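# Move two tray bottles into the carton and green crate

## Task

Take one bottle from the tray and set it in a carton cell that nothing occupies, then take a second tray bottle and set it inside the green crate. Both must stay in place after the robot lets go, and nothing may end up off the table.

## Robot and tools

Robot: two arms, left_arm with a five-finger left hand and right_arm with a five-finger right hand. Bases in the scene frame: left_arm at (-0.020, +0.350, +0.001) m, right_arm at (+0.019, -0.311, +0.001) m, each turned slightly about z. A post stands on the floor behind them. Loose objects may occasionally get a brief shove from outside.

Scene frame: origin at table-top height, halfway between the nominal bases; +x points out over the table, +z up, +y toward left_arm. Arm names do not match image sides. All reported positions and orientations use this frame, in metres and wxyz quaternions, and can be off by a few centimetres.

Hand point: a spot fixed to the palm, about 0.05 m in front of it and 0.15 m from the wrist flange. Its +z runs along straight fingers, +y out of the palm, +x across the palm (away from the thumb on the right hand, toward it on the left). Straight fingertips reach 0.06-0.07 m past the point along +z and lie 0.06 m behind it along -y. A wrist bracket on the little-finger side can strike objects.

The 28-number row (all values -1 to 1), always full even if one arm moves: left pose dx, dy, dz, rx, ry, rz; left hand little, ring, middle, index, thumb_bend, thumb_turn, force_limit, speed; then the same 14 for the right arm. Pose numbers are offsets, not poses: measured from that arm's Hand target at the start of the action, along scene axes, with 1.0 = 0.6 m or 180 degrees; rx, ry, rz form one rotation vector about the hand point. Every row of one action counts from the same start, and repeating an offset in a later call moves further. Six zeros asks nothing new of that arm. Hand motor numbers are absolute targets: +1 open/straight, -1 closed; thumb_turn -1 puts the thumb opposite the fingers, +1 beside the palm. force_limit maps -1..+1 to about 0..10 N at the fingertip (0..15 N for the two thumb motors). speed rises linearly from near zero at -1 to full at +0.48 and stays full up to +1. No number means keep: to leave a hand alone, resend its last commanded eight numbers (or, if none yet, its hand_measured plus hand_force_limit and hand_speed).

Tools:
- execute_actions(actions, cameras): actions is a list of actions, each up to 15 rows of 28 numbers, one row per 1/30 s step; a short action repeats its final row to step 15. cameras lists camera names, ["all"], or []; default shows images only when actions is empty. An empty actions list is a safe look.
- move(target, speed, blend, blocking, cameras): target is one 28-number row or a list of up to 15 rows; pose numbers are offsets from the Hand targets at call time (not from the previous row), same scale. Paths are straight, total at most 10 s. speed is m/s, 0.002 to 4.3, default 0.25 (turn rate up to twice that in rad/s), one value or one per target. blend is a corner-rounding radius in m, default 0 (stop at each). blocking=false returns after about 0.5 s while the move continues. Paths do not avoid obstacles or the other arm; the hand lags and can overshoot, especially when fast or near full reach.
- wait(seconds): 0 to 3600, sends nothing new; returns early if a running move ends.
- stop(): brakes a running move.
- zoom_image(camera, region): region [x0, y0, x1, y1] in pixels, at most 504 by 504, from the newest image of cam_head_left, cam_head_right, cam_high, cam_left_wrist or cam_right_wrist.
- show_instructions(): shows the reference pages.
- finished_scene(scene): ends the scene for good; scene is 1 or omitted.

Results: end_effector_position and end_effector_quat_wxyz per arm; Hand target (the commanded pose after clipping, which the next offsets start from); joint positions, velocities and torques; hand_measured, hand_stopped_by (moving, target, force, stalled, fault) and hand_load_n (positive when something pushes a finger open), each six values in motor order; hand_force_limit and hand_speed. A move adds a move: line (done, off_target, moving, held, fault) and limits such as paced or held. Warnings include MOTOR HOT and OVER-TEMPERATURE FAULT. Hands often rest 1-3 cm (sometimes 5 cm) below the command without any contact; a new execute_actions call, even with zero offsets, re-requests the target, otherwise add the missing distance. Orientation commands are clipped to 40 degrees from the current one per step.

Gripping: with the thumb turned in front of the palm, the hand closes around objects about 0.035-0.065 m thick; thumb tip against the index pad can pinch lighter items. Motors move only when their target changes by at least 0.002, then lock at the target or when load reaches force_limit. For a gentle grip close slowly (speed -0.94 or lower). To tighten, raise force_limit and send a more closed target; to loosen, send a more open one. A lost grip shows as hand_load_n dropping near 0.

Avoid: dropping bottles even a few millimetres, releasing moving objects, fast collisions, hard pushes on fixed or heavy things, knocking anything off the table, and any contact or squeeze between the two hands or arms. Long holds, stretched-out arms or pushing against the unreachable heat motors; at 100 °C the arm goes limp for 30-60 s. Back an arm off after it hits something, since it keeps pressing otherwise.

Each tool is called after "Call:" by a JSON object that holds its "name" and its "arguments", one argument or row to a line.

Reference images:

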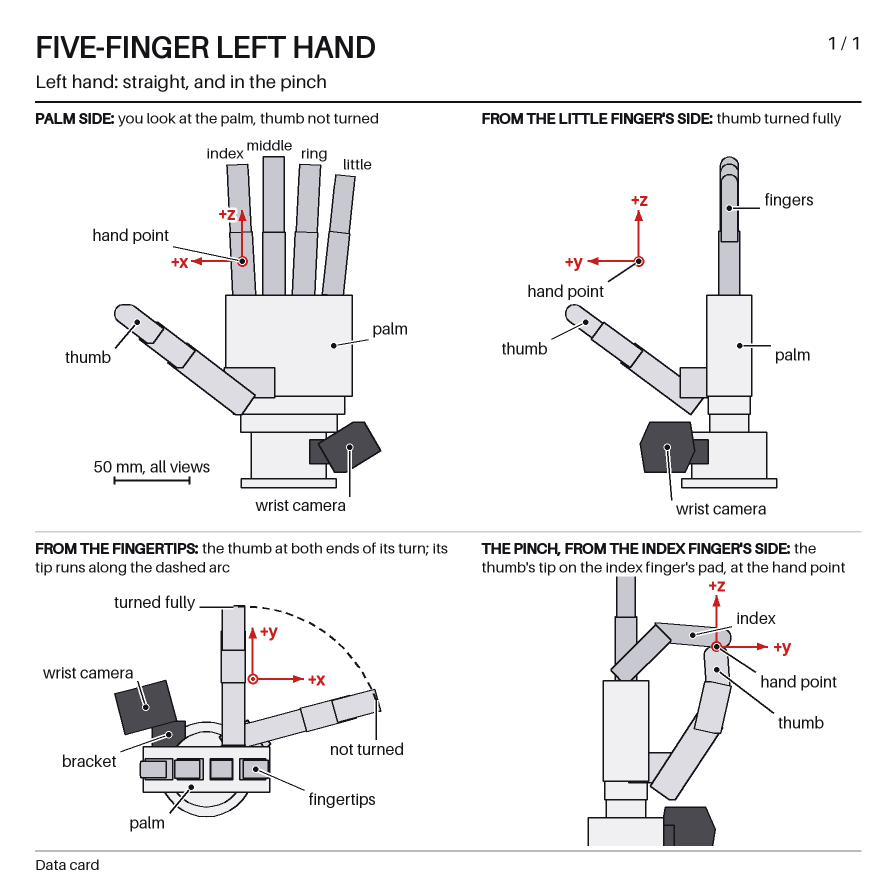

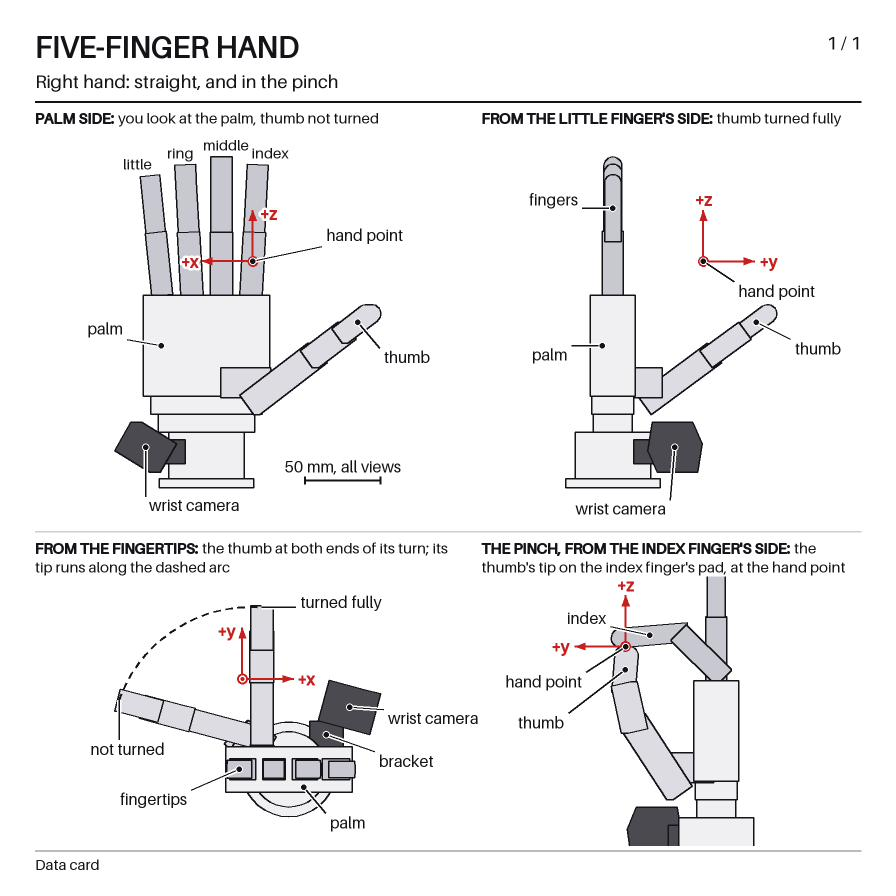

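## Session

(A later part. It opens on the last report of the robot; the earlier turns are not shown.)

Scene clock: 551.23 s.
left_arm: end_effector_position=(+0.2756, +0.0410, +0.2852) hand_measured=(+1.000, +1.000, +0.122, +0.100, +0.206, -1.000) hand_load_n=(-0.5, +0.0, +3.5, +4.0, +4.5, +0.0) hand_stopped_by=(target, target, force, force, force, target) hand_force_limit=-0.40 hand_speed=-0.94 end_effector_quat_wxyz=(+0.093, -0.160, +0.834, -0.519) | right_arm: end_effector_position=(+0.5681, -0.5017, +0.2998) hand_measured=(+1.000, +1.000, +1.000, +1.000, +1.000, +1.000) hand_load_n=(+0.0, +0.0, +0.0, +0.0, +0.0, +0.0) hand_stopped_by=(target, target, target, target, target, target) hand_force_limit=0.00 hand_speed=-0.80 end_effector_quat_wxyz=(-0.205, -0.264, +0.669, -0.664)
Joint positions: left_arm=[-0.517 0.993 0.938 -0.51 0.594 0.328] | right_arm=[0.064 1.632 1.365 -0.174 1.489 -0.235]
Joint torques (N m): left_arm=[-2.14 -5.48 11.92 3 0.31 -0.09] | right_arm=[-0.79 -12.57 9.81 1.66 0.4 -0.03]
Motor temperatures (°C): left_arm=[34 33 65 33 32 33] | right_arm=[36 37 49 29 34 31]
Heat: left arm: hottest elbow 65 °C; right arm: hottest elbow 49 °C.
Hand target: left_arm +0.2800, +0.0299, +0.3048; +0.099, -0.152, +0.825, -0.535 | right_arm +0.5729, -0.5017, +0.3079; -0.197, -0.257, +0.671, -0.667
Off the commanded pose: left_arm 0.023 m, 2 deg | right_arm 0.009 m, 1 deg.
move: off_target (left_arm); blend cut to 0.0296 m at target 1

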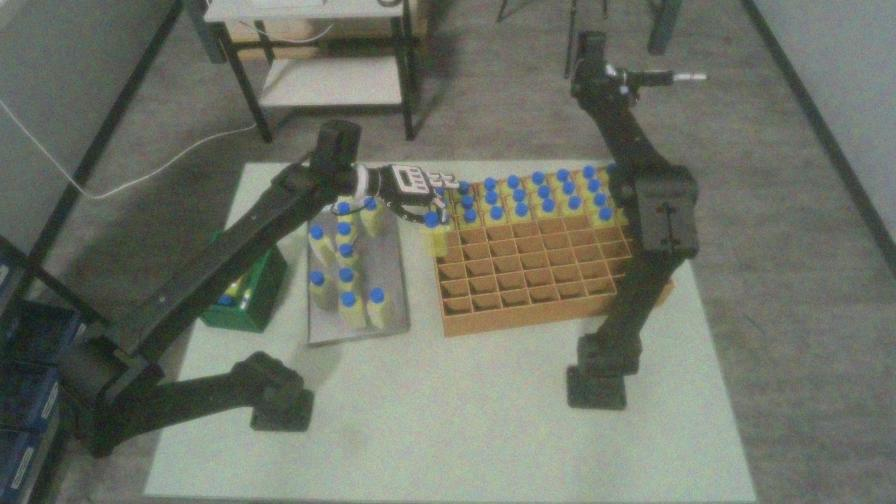

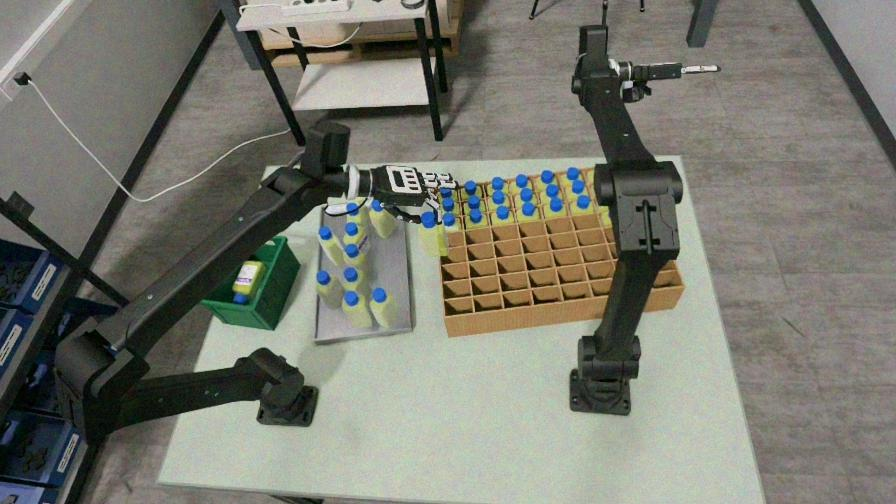

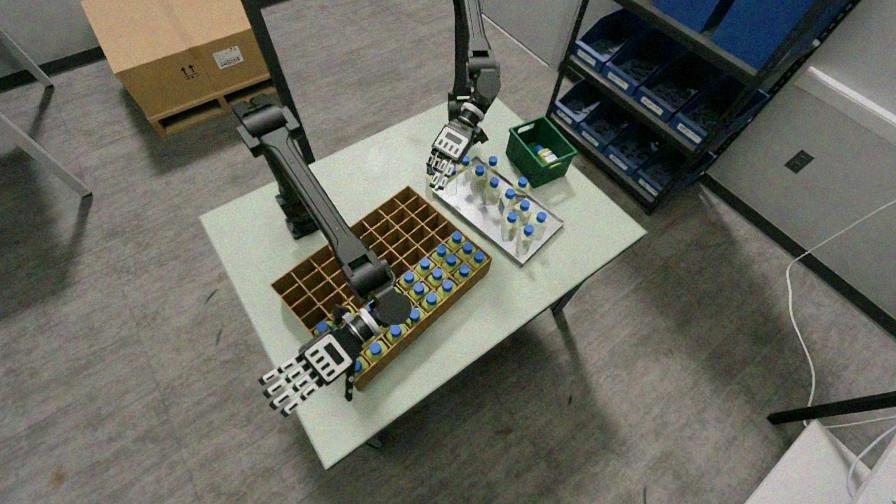

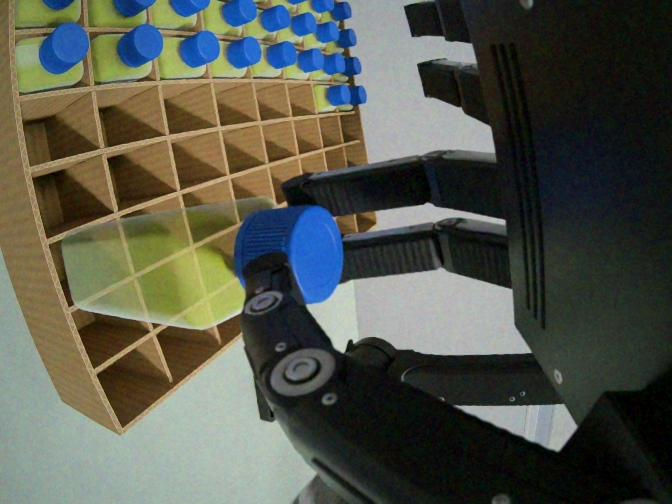

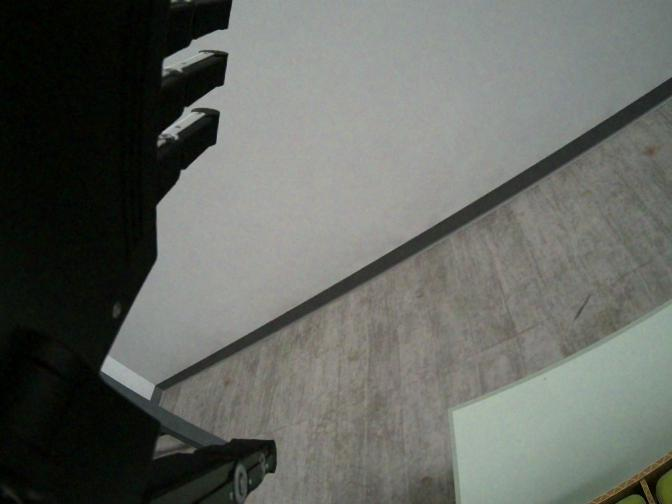

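Call:
{"name": "move", "arguments": {
  "target": [-0.006,-0.035,-0.0383,0.0155,0.006,0.0222,1,1,-0.2,-0.2,0.1,-1,-0.4,-0.94, 0,0,0,0,0,0,1,1,1,1,1,1,0,-0.8],
  "speed": 0.08,
  "cameras": ["all"]
}}

Call:
{"name": "zoom_image", "arguments": {
  "camera": "cam_head_right",
  "region": [390, 170, 510, 290]
}}

Call:
{"name": "zoom_image", "arguments": {
  "camera": "cam_left_wrist",
  "region": [0, 60, 360, 440]
}}

Call:
{"name": "zoom_image", "arguments": {
  "camera": "cam_high",
  "region": [380, 120, 500, 240]
}}

Scene clock: 608.17 s.
left_arm: end_effector_position=(+0.2758, +0.0182, +0.2739) hand_measured=(+1.000, +1.000, +0.122, +0.100, +0.206, -1.000) hand_load_n=(+0.0, +0.0, +2.5, +4.0, +4.5, +0.0) hand_stopped_by=(target, target, force, force, force, target) hand_force_limit=-0.40 hand_speed=-0.94 end_effector_quat_wxyz=(+0.113, -0.185, +0.839, -0.499) | right_arm: end_effector_position=(+0.5681, -0.5017, +0.2998) hand_measured=(+1.000, +1.000, +1.000, +1.000, +1.000, +1.000) hand_load_n=(+0.0, +0.0, +0.0, +0.0, +0.0, +0.0) hand_stopped_by=(target, target, target, target, target, target) hand_force_limit=0.00 hand_speed=-0.80 end_effector_quat_wxyz=(-0.205, -0.264, +0.669, -0.664)
Joint positions: left_arm=[-0.613 1.018 0.938 -0.475 0.439 0.263] | right_arm=[0.064 1.632 1.365 -0.174 1.489 -0.235]
Joint torques (N m): left_arm=[-2.49 -5.83 10.32 3.1 0.08 -0.09] | right_arm=[-0.79 -12.16 9.78 1.52 0.44 -0.03]
Motor temperatures (°C): left_arm=[34 32 57 34 32 33] | right_arm=[36 37 49 29 34 31]
Heat: left arm: hottest elbow 57 °C; right arm: hottest elbow 49 °C.
Hand target: left_arm +0.2764, +0.0089, +0.2820; +0.114, -0.183, +0.833, -0.510 | right_arm +0.5729, -0.5017, +0.3079; -0.197, -0.257, +0.671, -0.667
Off the commanded pose: left_arm 0.012 m, 1 deg | right_arm 0.009 m, 1 deg.
move: off_target (left_arm)

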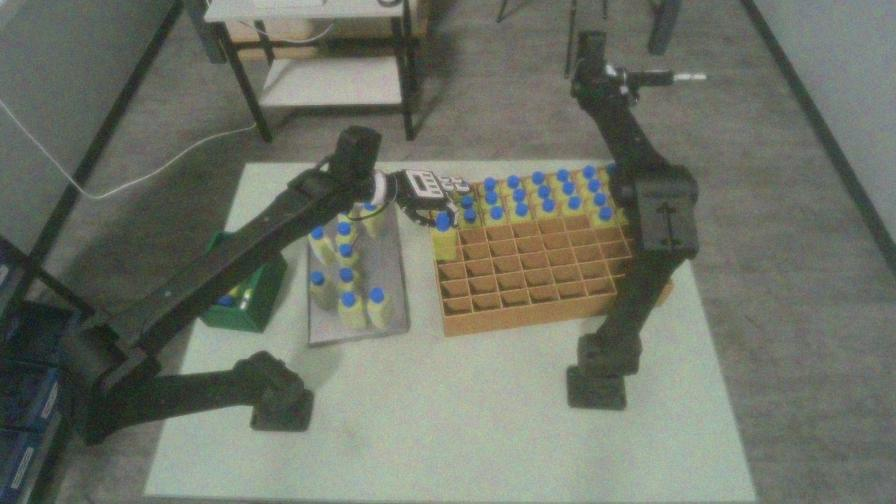

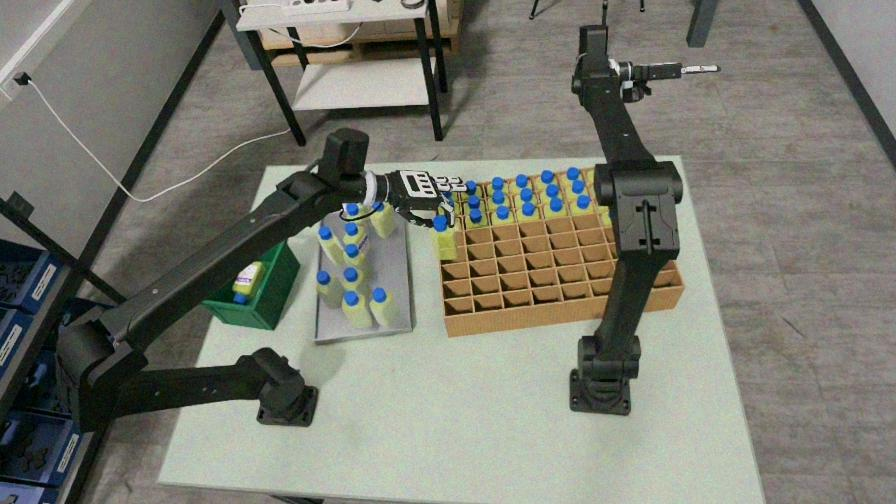

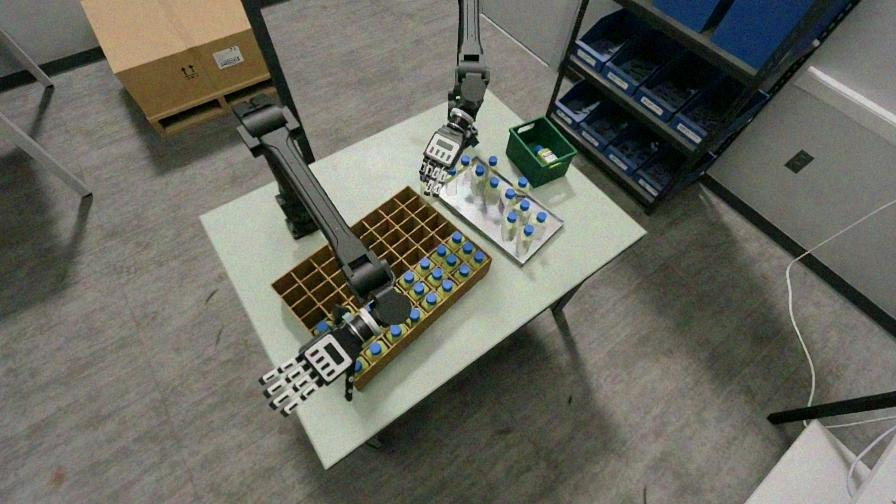

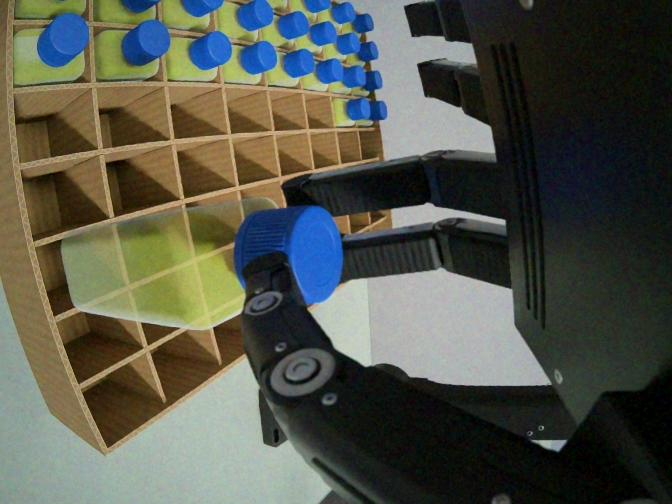

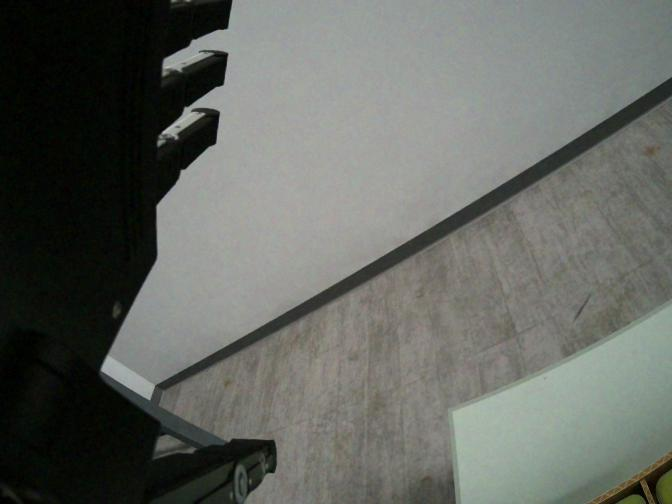

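Scaled by 4.200 from the camera's image (finer frame: 1280x720).

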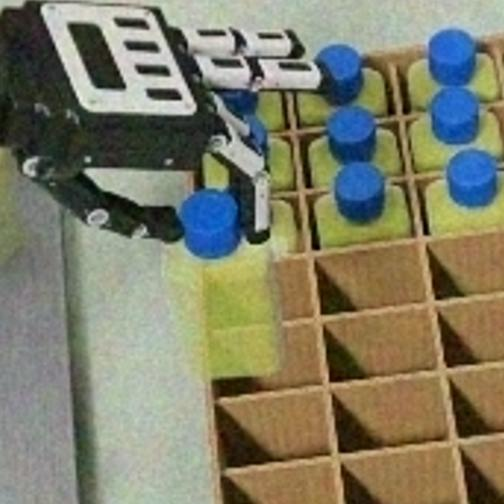

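Scaled by 1.326 from the camera's image (finer frame: 960x720).

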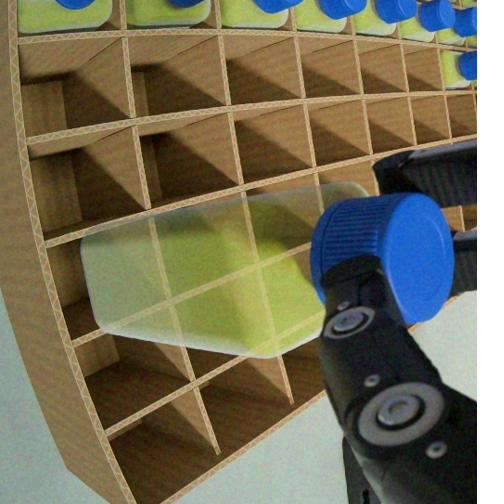

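Scaled by 4.200 from the camera's image (finer frame: 1280x720).

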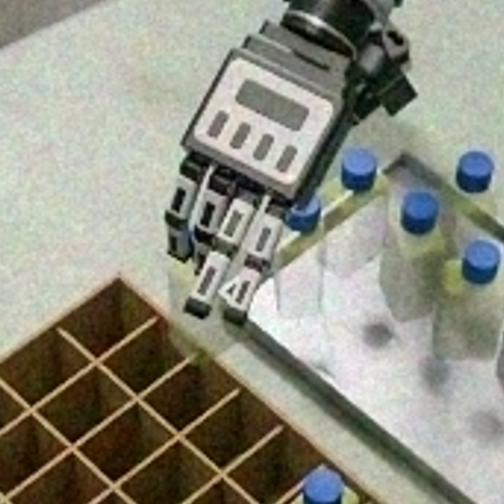

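Call:
{"name": "zoom_image", "arguments": {
  "camera": "cam_head_right",
  "region": [415, 200, 485, 290]
}}

Call:
{"name": "zoom_image", "arguments": {
  "camera": "cam_head_left",
  "region": [415, 200, 485, 290]
}}

Scaled by 5.600 from the camera's image (finer frame: 1280x720).

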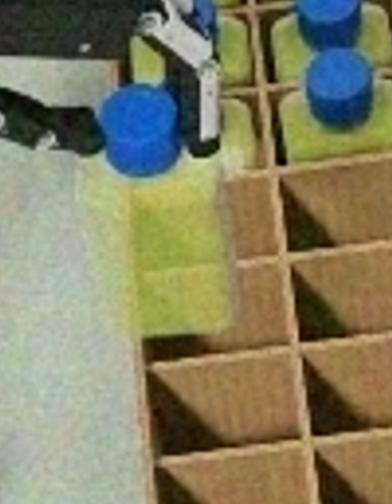

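Scaled by 5.600 from the camera's image (finer frame: 1280x720).

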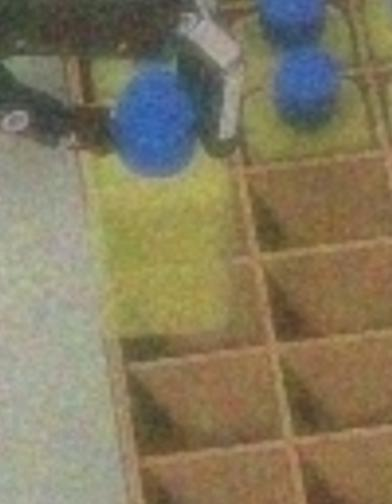

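Call:
{"name": "move", "arguments": {
  "target": [-0.019,-0.0317,-0.0767,0,0,0,1,1,-0.2,-0.2,0.1,-1,-0.4,-0.94, 0,0,0,0,0,0,1,1,1,1,1,1,0,-0.8],
  "speed": 0.08,
  "cameras": ["cam_head_left","cam_head_right","cam_high","cam_left_wrist"]
}}

Call:
{"name": "zoom_image", "arguments": {
  "camera": "cam_head_right",
  "region": [415, 200, 485, 290]
}}

Call:
{"name": "zoom_image", "arguments": {
  "camera": "cam_left_wrist",
  "region": [0, 60, 360, 440]
}}

Call:
{"name": "zoom_image", "arguments": {
  "camera": "cam_head_left",
  "region": [415, 200, 485, 290]
}}

Call:
{"name": "zoom_image", "arguments": {
  "camera": "cam_high",
  "region": [380, 140, 480, 240]
}}

Scene clock: 664.57 s.
left_arm: end_effector_position=(+0.2678, -0.0030, +0.2352) hand_measured=(+1.000, +1.000, +0.122, +0.100, +0.206, -1.000) hand_load_n=(+0.0, +0.0, +3.0, +3.5, +4.5, -0.5) hand_stopped_by=(target, target, force, force, force, target) hand_force_limit=-0.40 hand_speed=-0.94 end_effector_quat_wxyz=(+0.117, -0.183, +0.837, -0.502) | right_arm: end_effector_position=(+0.5681, -0.5017, +0.2998) hand_measured=(+1.000, +1.000, +1.000, +1.000, +1.000, +1.000) hand_load_n=(+0.0, +0.0, +0.0, -0.5, +0.0, -0.5) hand_stopped_by=(target, target, target, target, target, target) hand_force_limit=0.00 hand_speed=-0.80 end_effector_quat_wxyz=(-0.205, -0.264, +0.669, -0.664)
Joint positions: left_arm=[-0.68 1.047 0.846 -0.327 0.381 0.227] | right_arm=[0.064 1.632 1.365 -0.174 1.489 -0.235]
Joint torques (N m): left_arm=[-2.2 -6.18 9.1 3.15 0.04 -0.1] | right_arm=[-0.38 -12.16 9.83 1.7 0.45 -0.11]
Heat: left arm: hottest elbow 54 °C; right arm: hottest elbow 50 °C.
Hand target: left_arm +0.2650, -0.0101, +0.2359; +0.114, -0.183, +0.833, -0.510 | right_arm +0.5729, -0.5017, +0.3079; -0.197, -0.257, +0.671, -0.667
Off the commanded pose: left_arm 0.008 m, 1 deg | right_arm 0.009 m, 1 deg.
move: done

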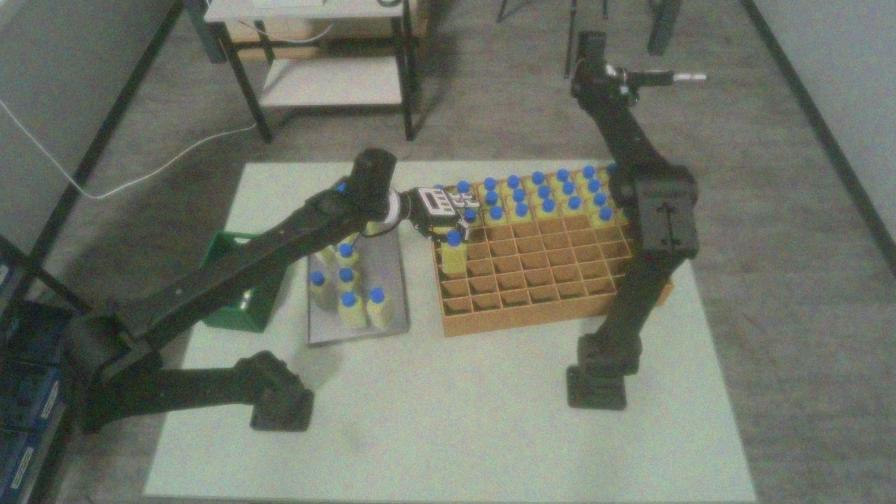

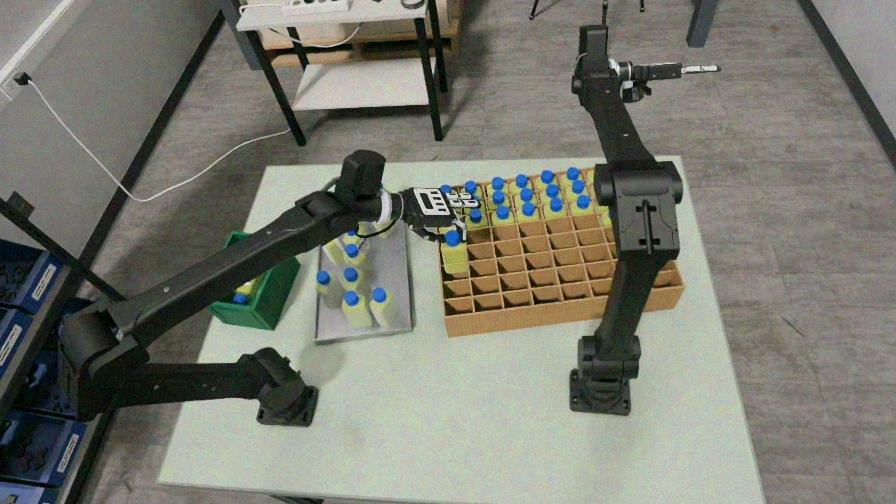

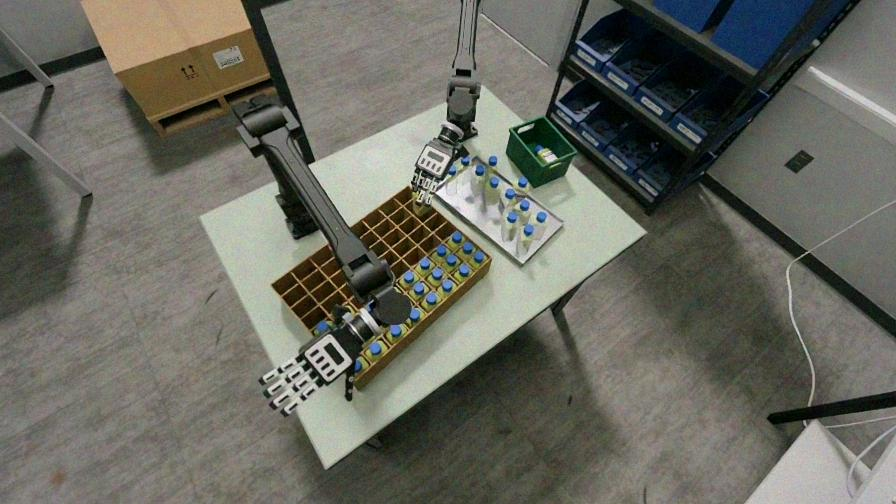

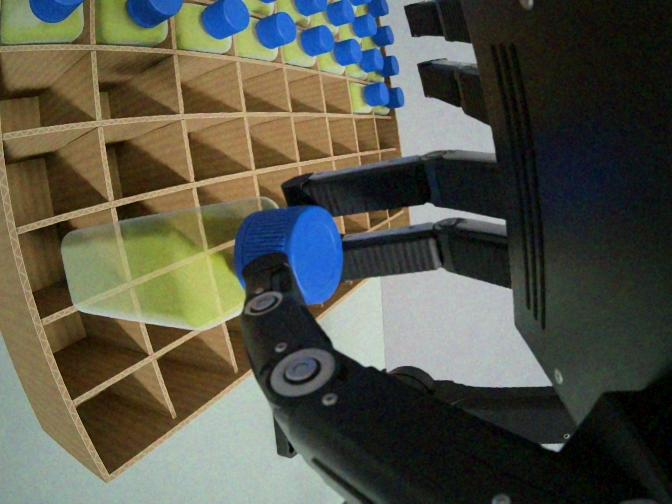

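Scaled by 5.600 from the camera's image (finer frame: 1280x720).

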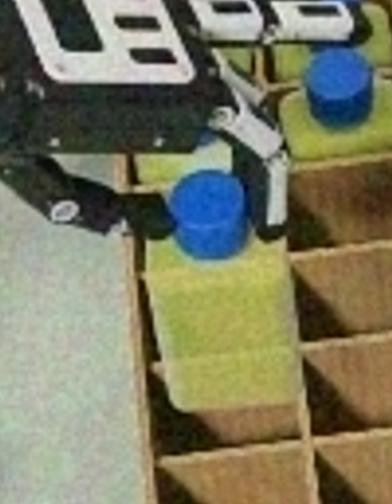

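Scaled by 1.326 from the camera's image (finer frame: 960x720).

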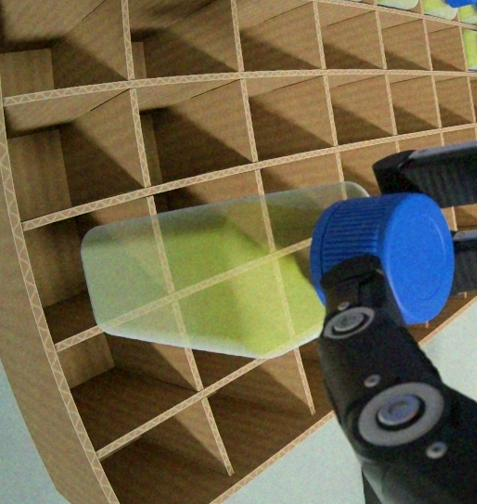

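Scaled by 5.600 from the camera's image (finer frame: 1280x720).

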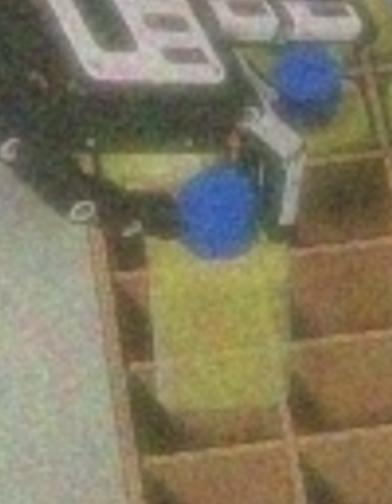

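Scaled by 5.040 from the camera's image (finer frame: 1280x720).

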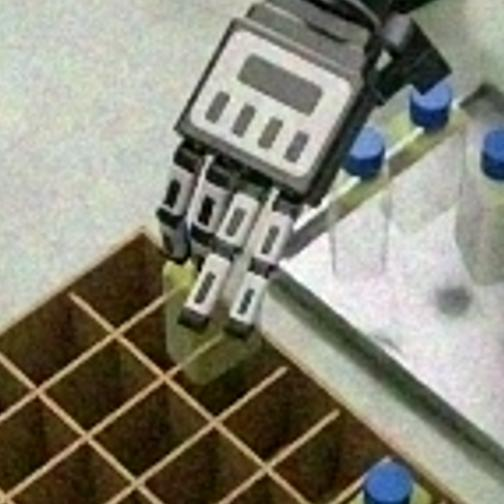

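Call:
{"name": "move", "arguments": {
  "target": [-0.0017,0.018,-0.03,0,0,0,1,1,-0.2,-0.2,0.1,-1,-0.4,-0.94, 0,0,0,0,0,0,1,1,1,1,1,1,0,-0.8],
  "speed": 0.06,
  "cameras": ["cam_head_left","cam_head_right","cam_high","cam_left_wrist"]
}}

Call:
{"name": "zoom_image", "arguments": {
  "camera": "cam_head_right",
  "region": [415, 200, 485, 290]
}}

Call:
{"name": "zoom_image", "arguments": {
  "camera": "cam_left_wrist",
  "region": [0, 150, 260, 440]
}}

Call:
{"name": "zoom_image", "arguments": {
  "camera": "cam_head_left",
  "region": [415, 200, 485, 290]
}}

Scene clock: 699.10 s.
left_arm: end_effector_position=(+0.2600, +0.0005, +0.2131) hand_measured=(+1.000, +1.000, +0.122, +0.100, +0.206, -1.000) hand_load_n=(+0.0, +0.0, +3.0, +4.0, +4.5, -0.5) hand_stopped_by=(target, target, force, force, force, target) hand_force_limit=-0.40 hand_speed=-0.94 end_effector_quat_wxyz=(+0.108, -0.182, +0.840, -0.500) | right_arm: end_effector_position=(+0.5681, -0.5017, +0.2998) hand_measured=(+1.000, +1.000, +1.000, +1.000, +1.000, +1.000) hand_load_n=(+0.0, -0.5, +0.0, +0.0, +0.0, +0.0) hand_stopped_by=(target, target, target, target, target, target) hand_force_limit=0.00 hand_speed=-0.80 end_effector_quat_wxyz=(-0.205, -0.264, +0.669, -0.664)
Joint positions: left_arm=[-0.68 1.047 0.792 -0.287 0.394 0.226] | right_arm=[0.064 1.632 1.365 -0.174 1.489 -0.235]
Joint torques (N m): left_arm=[-0.32 -6.77 9.01 3.15 0.28 0.03] | right_arm=[-0.5 -12.16 9.83 1.62 0.38 -0.07]
Motor temperatures (°C): left_arm=[34 32 55 34 31 33] | right_arm=[36 37 50 29 34 31]
Heat: left arm: hottest elbow 55 °C; right arm: hottest elbow 50 °C.
Hand target: left_arm +0.2640, +0.0007, +0.2179; +0.114, -0.183, +0.833, -0.510 | right_arm +0.5729, -0.5017, +0.3079; -0.197, -0.257, +0.671, -0.667
Off the commanded pose: left_arm 0.006 m, 2 deg | right_arm 0.009 m, 1 deg.
move: done

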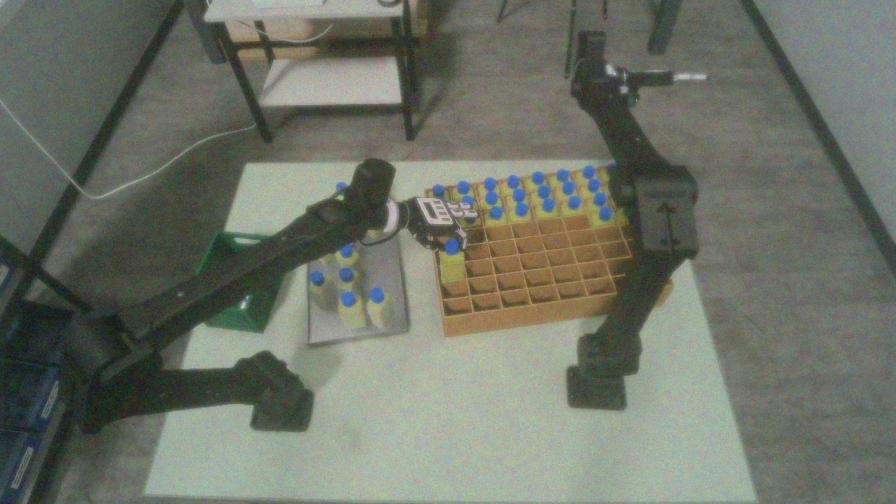

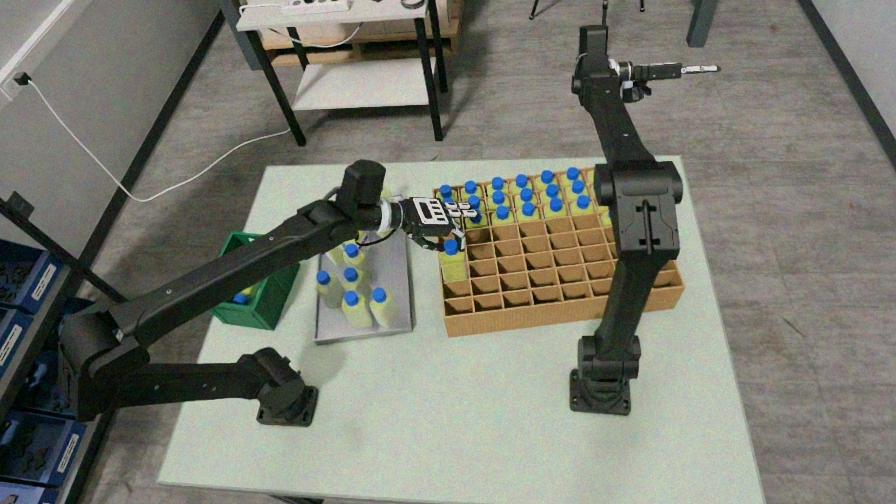

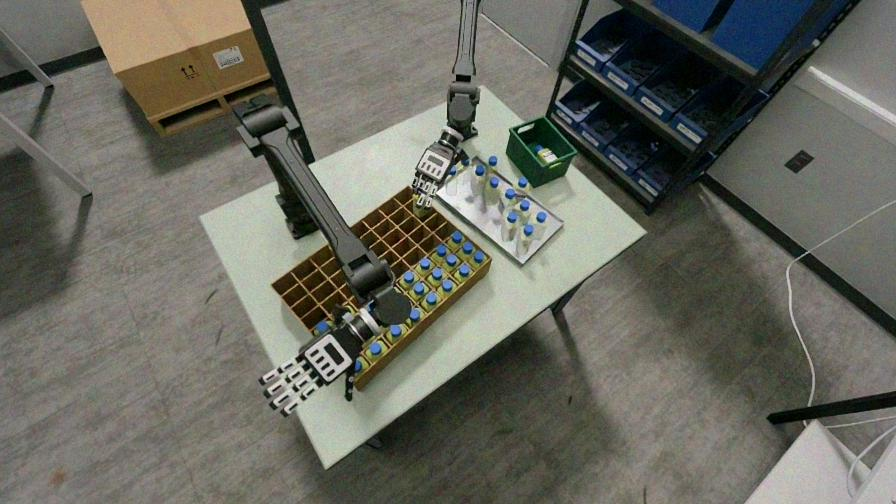

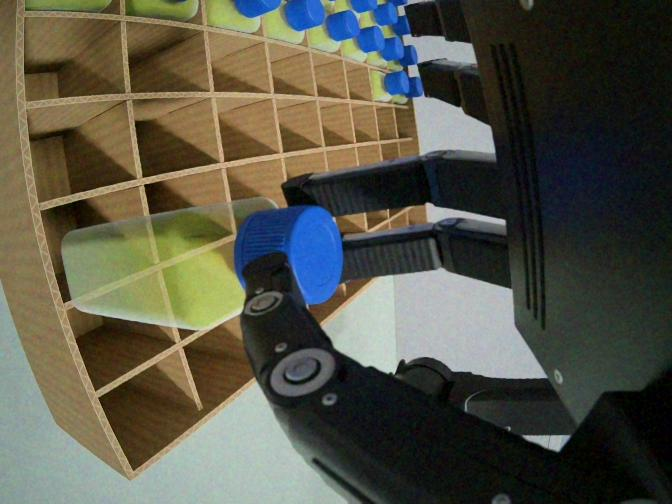

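Scaled by 5.600 from the camera's image (finer frame: 1280x720).

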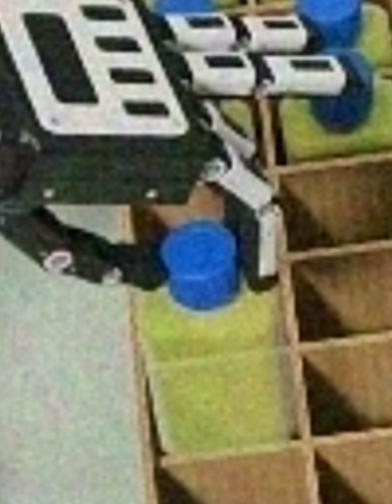

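Scaled by 1.738 from the camera's image (finer frame: 960x720).

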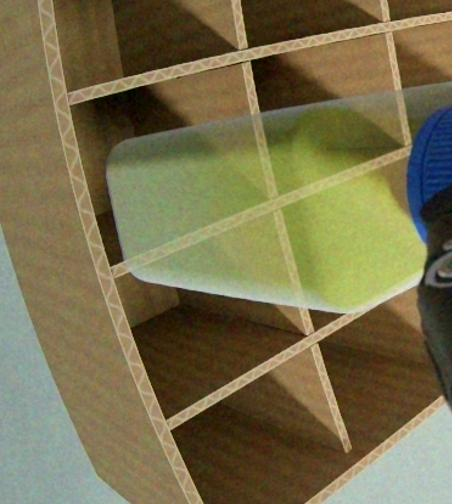

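Scaled by 5.600 from the camera's image (finer frame: 1280x720).

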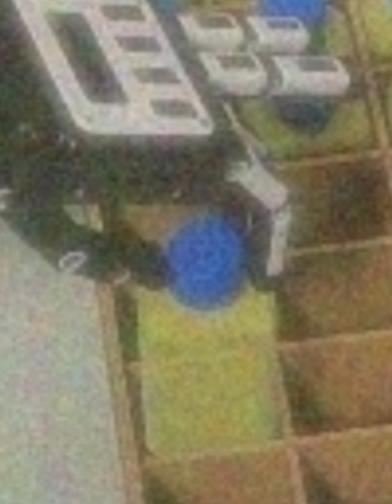

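Call:
{"name": "move", "arguments": {
  "target": [0.0117,-0.01,0.01,0,0,0.0167,1,1,-0.2,-0.2,0.1,-1,-0.4,-0.94, 0,0,0,0,0,0,1,1,1,1,1,1,0,-0.8],
  "speed": 0.06,
  "cameras": ["cam_head_right","cam_left_wrist"]
}}

Call:
{"name": "zoom_image", "arguments": {
  "camera": "cam_head_right",
  "region": [415, 200, 485, 290]
}}

Call:
{"name": "zoom_image", "arguments": {
  "camera": "cam_left_wrist",
  "region": [0, 150, 260, 440]
}}

Scene clock: 716.70 s.
left_arm: end_effector_position=(+0.2684, +0.0041, +0.2118) hand_measured=(+1.000, +1.000, +0.122, +0.100, +0.206, -1.000) hand_load_n=(+0.0, +0.0, +3.0, +4.0, +4.5, +0.0) hand_stopped_by=(target, target, force, force, force, target) hand_force_limit=-0.40 hand_speed=-0.94 end_effector_quat_wxyz=(+0.124, -0.207, +0.837, -0.492) | right_arm: end_effector_position=(+0.5681, -0.5017, +0.2998) hand_measured=(+1.000, +1.000, +1.000, +1.000, +1.000, +1.000) hand_load_n=(+0.0, +0.0, +0.0, -0.5, +0.0, -0.5) hand_stopped_by=(target, target, target, target, target, target) hand_force_limit=0.00 hand_speed=-0.80 end_effector_quat_wxyz=(-0.205, -0.264, +0.669, -0.664)
Joint positions: left_arm=[-0.68 1.047 0.792 -0.285 0.338 0.202] | right_arm=[0.064 1.632 1.365 -0.174 1.489 -0.235]
Joint torques (N m): left_arm=[-1.96 -6.24 10.44 3.17 0.02 -0.1] | right_arm=[-0.79 -12.22 9.81 1.54 0.43 -0.05]
Heat: left arm: hottest elbow 53 °C; right arm: hottest elbow 50 °C.
Hand target: left_arm +0.2710, -0.0053, +0.2239; +0.127, -0.205, +0.828, -0.507 | right_arm +0.5729, -0.5017, +0.3079; -0.197, -0.257, +0.671, -0.667
Off the commanded pose: left_arm 0.016 m, 2 deg | right_arm 0.009 m, 1 deg.
move: off_target (left_arm)

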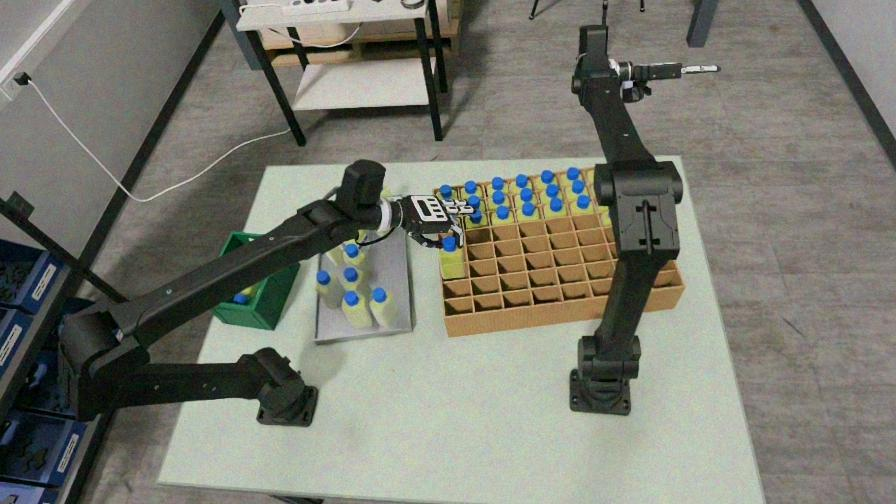

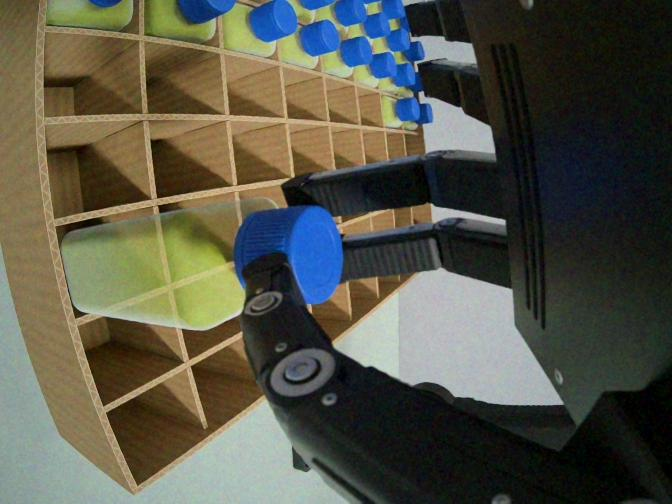

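Scaled by 5.600 from the camera's image (finer frame: 1280x720).

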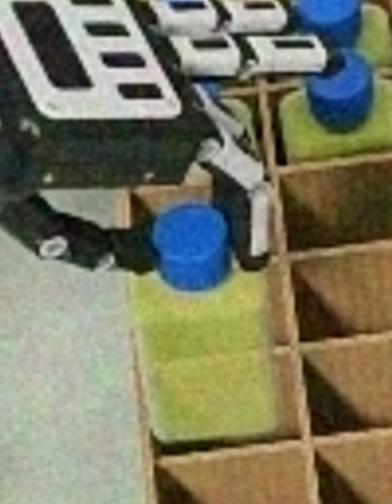

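Scaled by 1.738 from the camera's image (finer frame: 960x720).

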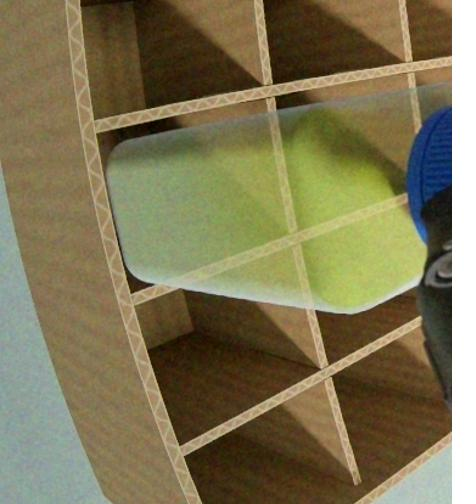

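Call:
{"name": "move", "arguments": {
  "target": [0.001,-0.01,0.0,0,0,0.0,1,1,-0.2,-0.2,0.1,-1,-0.4,-0.94, 0,0,0,0,0,0,1,1,1,1,1,1,0,-0.8],
  "speed": 0.06,
  "cameras": ["cam_head_right","cam_left_wrist"]
}}

Call:
{"name": "zoom_image", "arguments": {
  "camera": "cam_head_right",
  "region": [415, 200, 485, 290]
}}

Call:
{"name": "zoom_image", "arguments": {
  "camera": "cam_left_wrist",
  "region": [0, 150, 260, 440]
}}

Scene clock: 726.87 s.
left_arm: end_effector_position=(+0.2687, +0.0014, +0.2090) hand_measured=(+1.000, +1.000, +0.122, +0.100, +0.206, -1.000) hand_load_n=(+0.0, +0.0, +3.0, +4.0, +4.5, +0.0) hand_stopped_by=(target, target, force, force, force, target) hand_force_limit=-0.40 hand_speed=-0.94 end_effector_quat_wxyz=(+0.124, -0.209, +0.837, -0.490) | right_arm: end_effector_position=(+0.5681, -0.5017, +0.2998) hand_measured=(+1.000, +1.000, +1.000, +1.000, +1.000, +1.000) hand_load_n=(+0.0, +0.0, +0.0, +0.0, +0.0, +0.0) hand_stopped_by=(target, target, target, target, target, target) hand_force_limit=0.00 hand_speed=-0.80 end_effector_quat_wxyz=(-0.205, -0.264, +0.669, -0.664)
Joint positions: left_arm=[-0.687 1.056 0.792 -0.278 0.328 0.195] | right_arm=[0.064 1.632 1.365 -0.174 1.489 -0.235]
Joint torques (N m): left_arm=[-2.49 -6.12 10.99 3.15 0 -0.09] | right_arm=[-0.62 -11.87 9.84 1.61 0.44 -0.03]
Heat: left arm: hottest elbow 53 °C; right arm: hottest elbow 50 °C.
Hand target: left_arm +0.2717, -0.0113, +0.2239; +0.127, -0.205, +0.828, -0.507 | right_arm +0.5729, -0.5017, +0.3079; -0.197, -0.257, +0.671, -0.667
Off the commanded pose: left_arm 0.020 m, 2 deg | right_arm 0.009 m, 1 deg.
move: off_target (left_arm)

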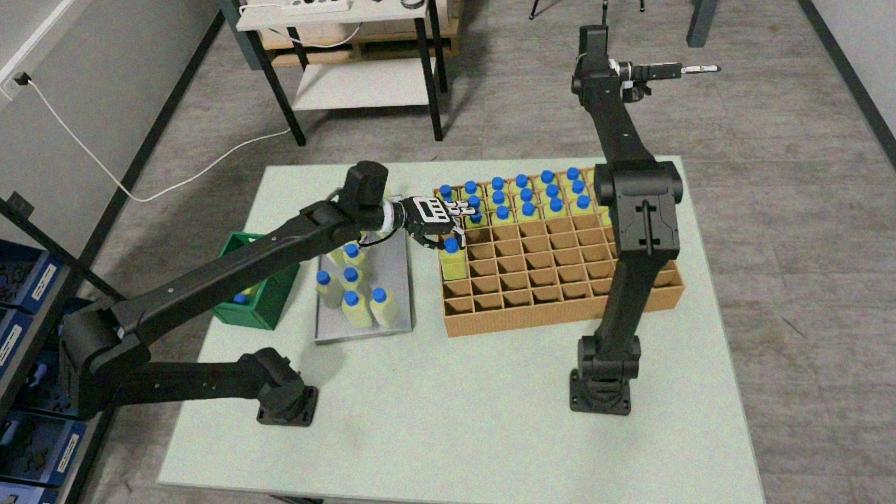

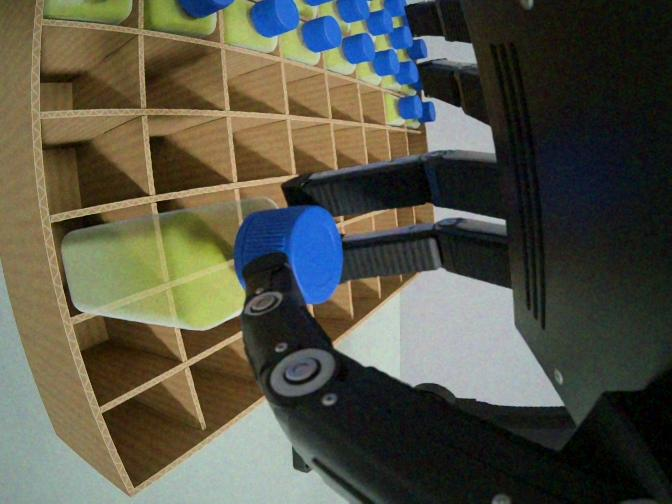

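Scaled by 5.600 from the camera's image (finer frame: 1280x720).

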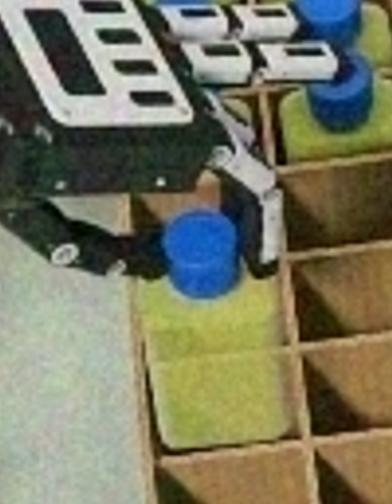

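Scaled by 1.738 from the camera's image (finer frame: 960x720).

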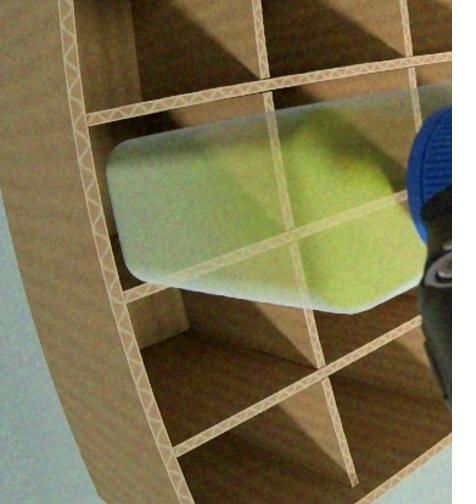

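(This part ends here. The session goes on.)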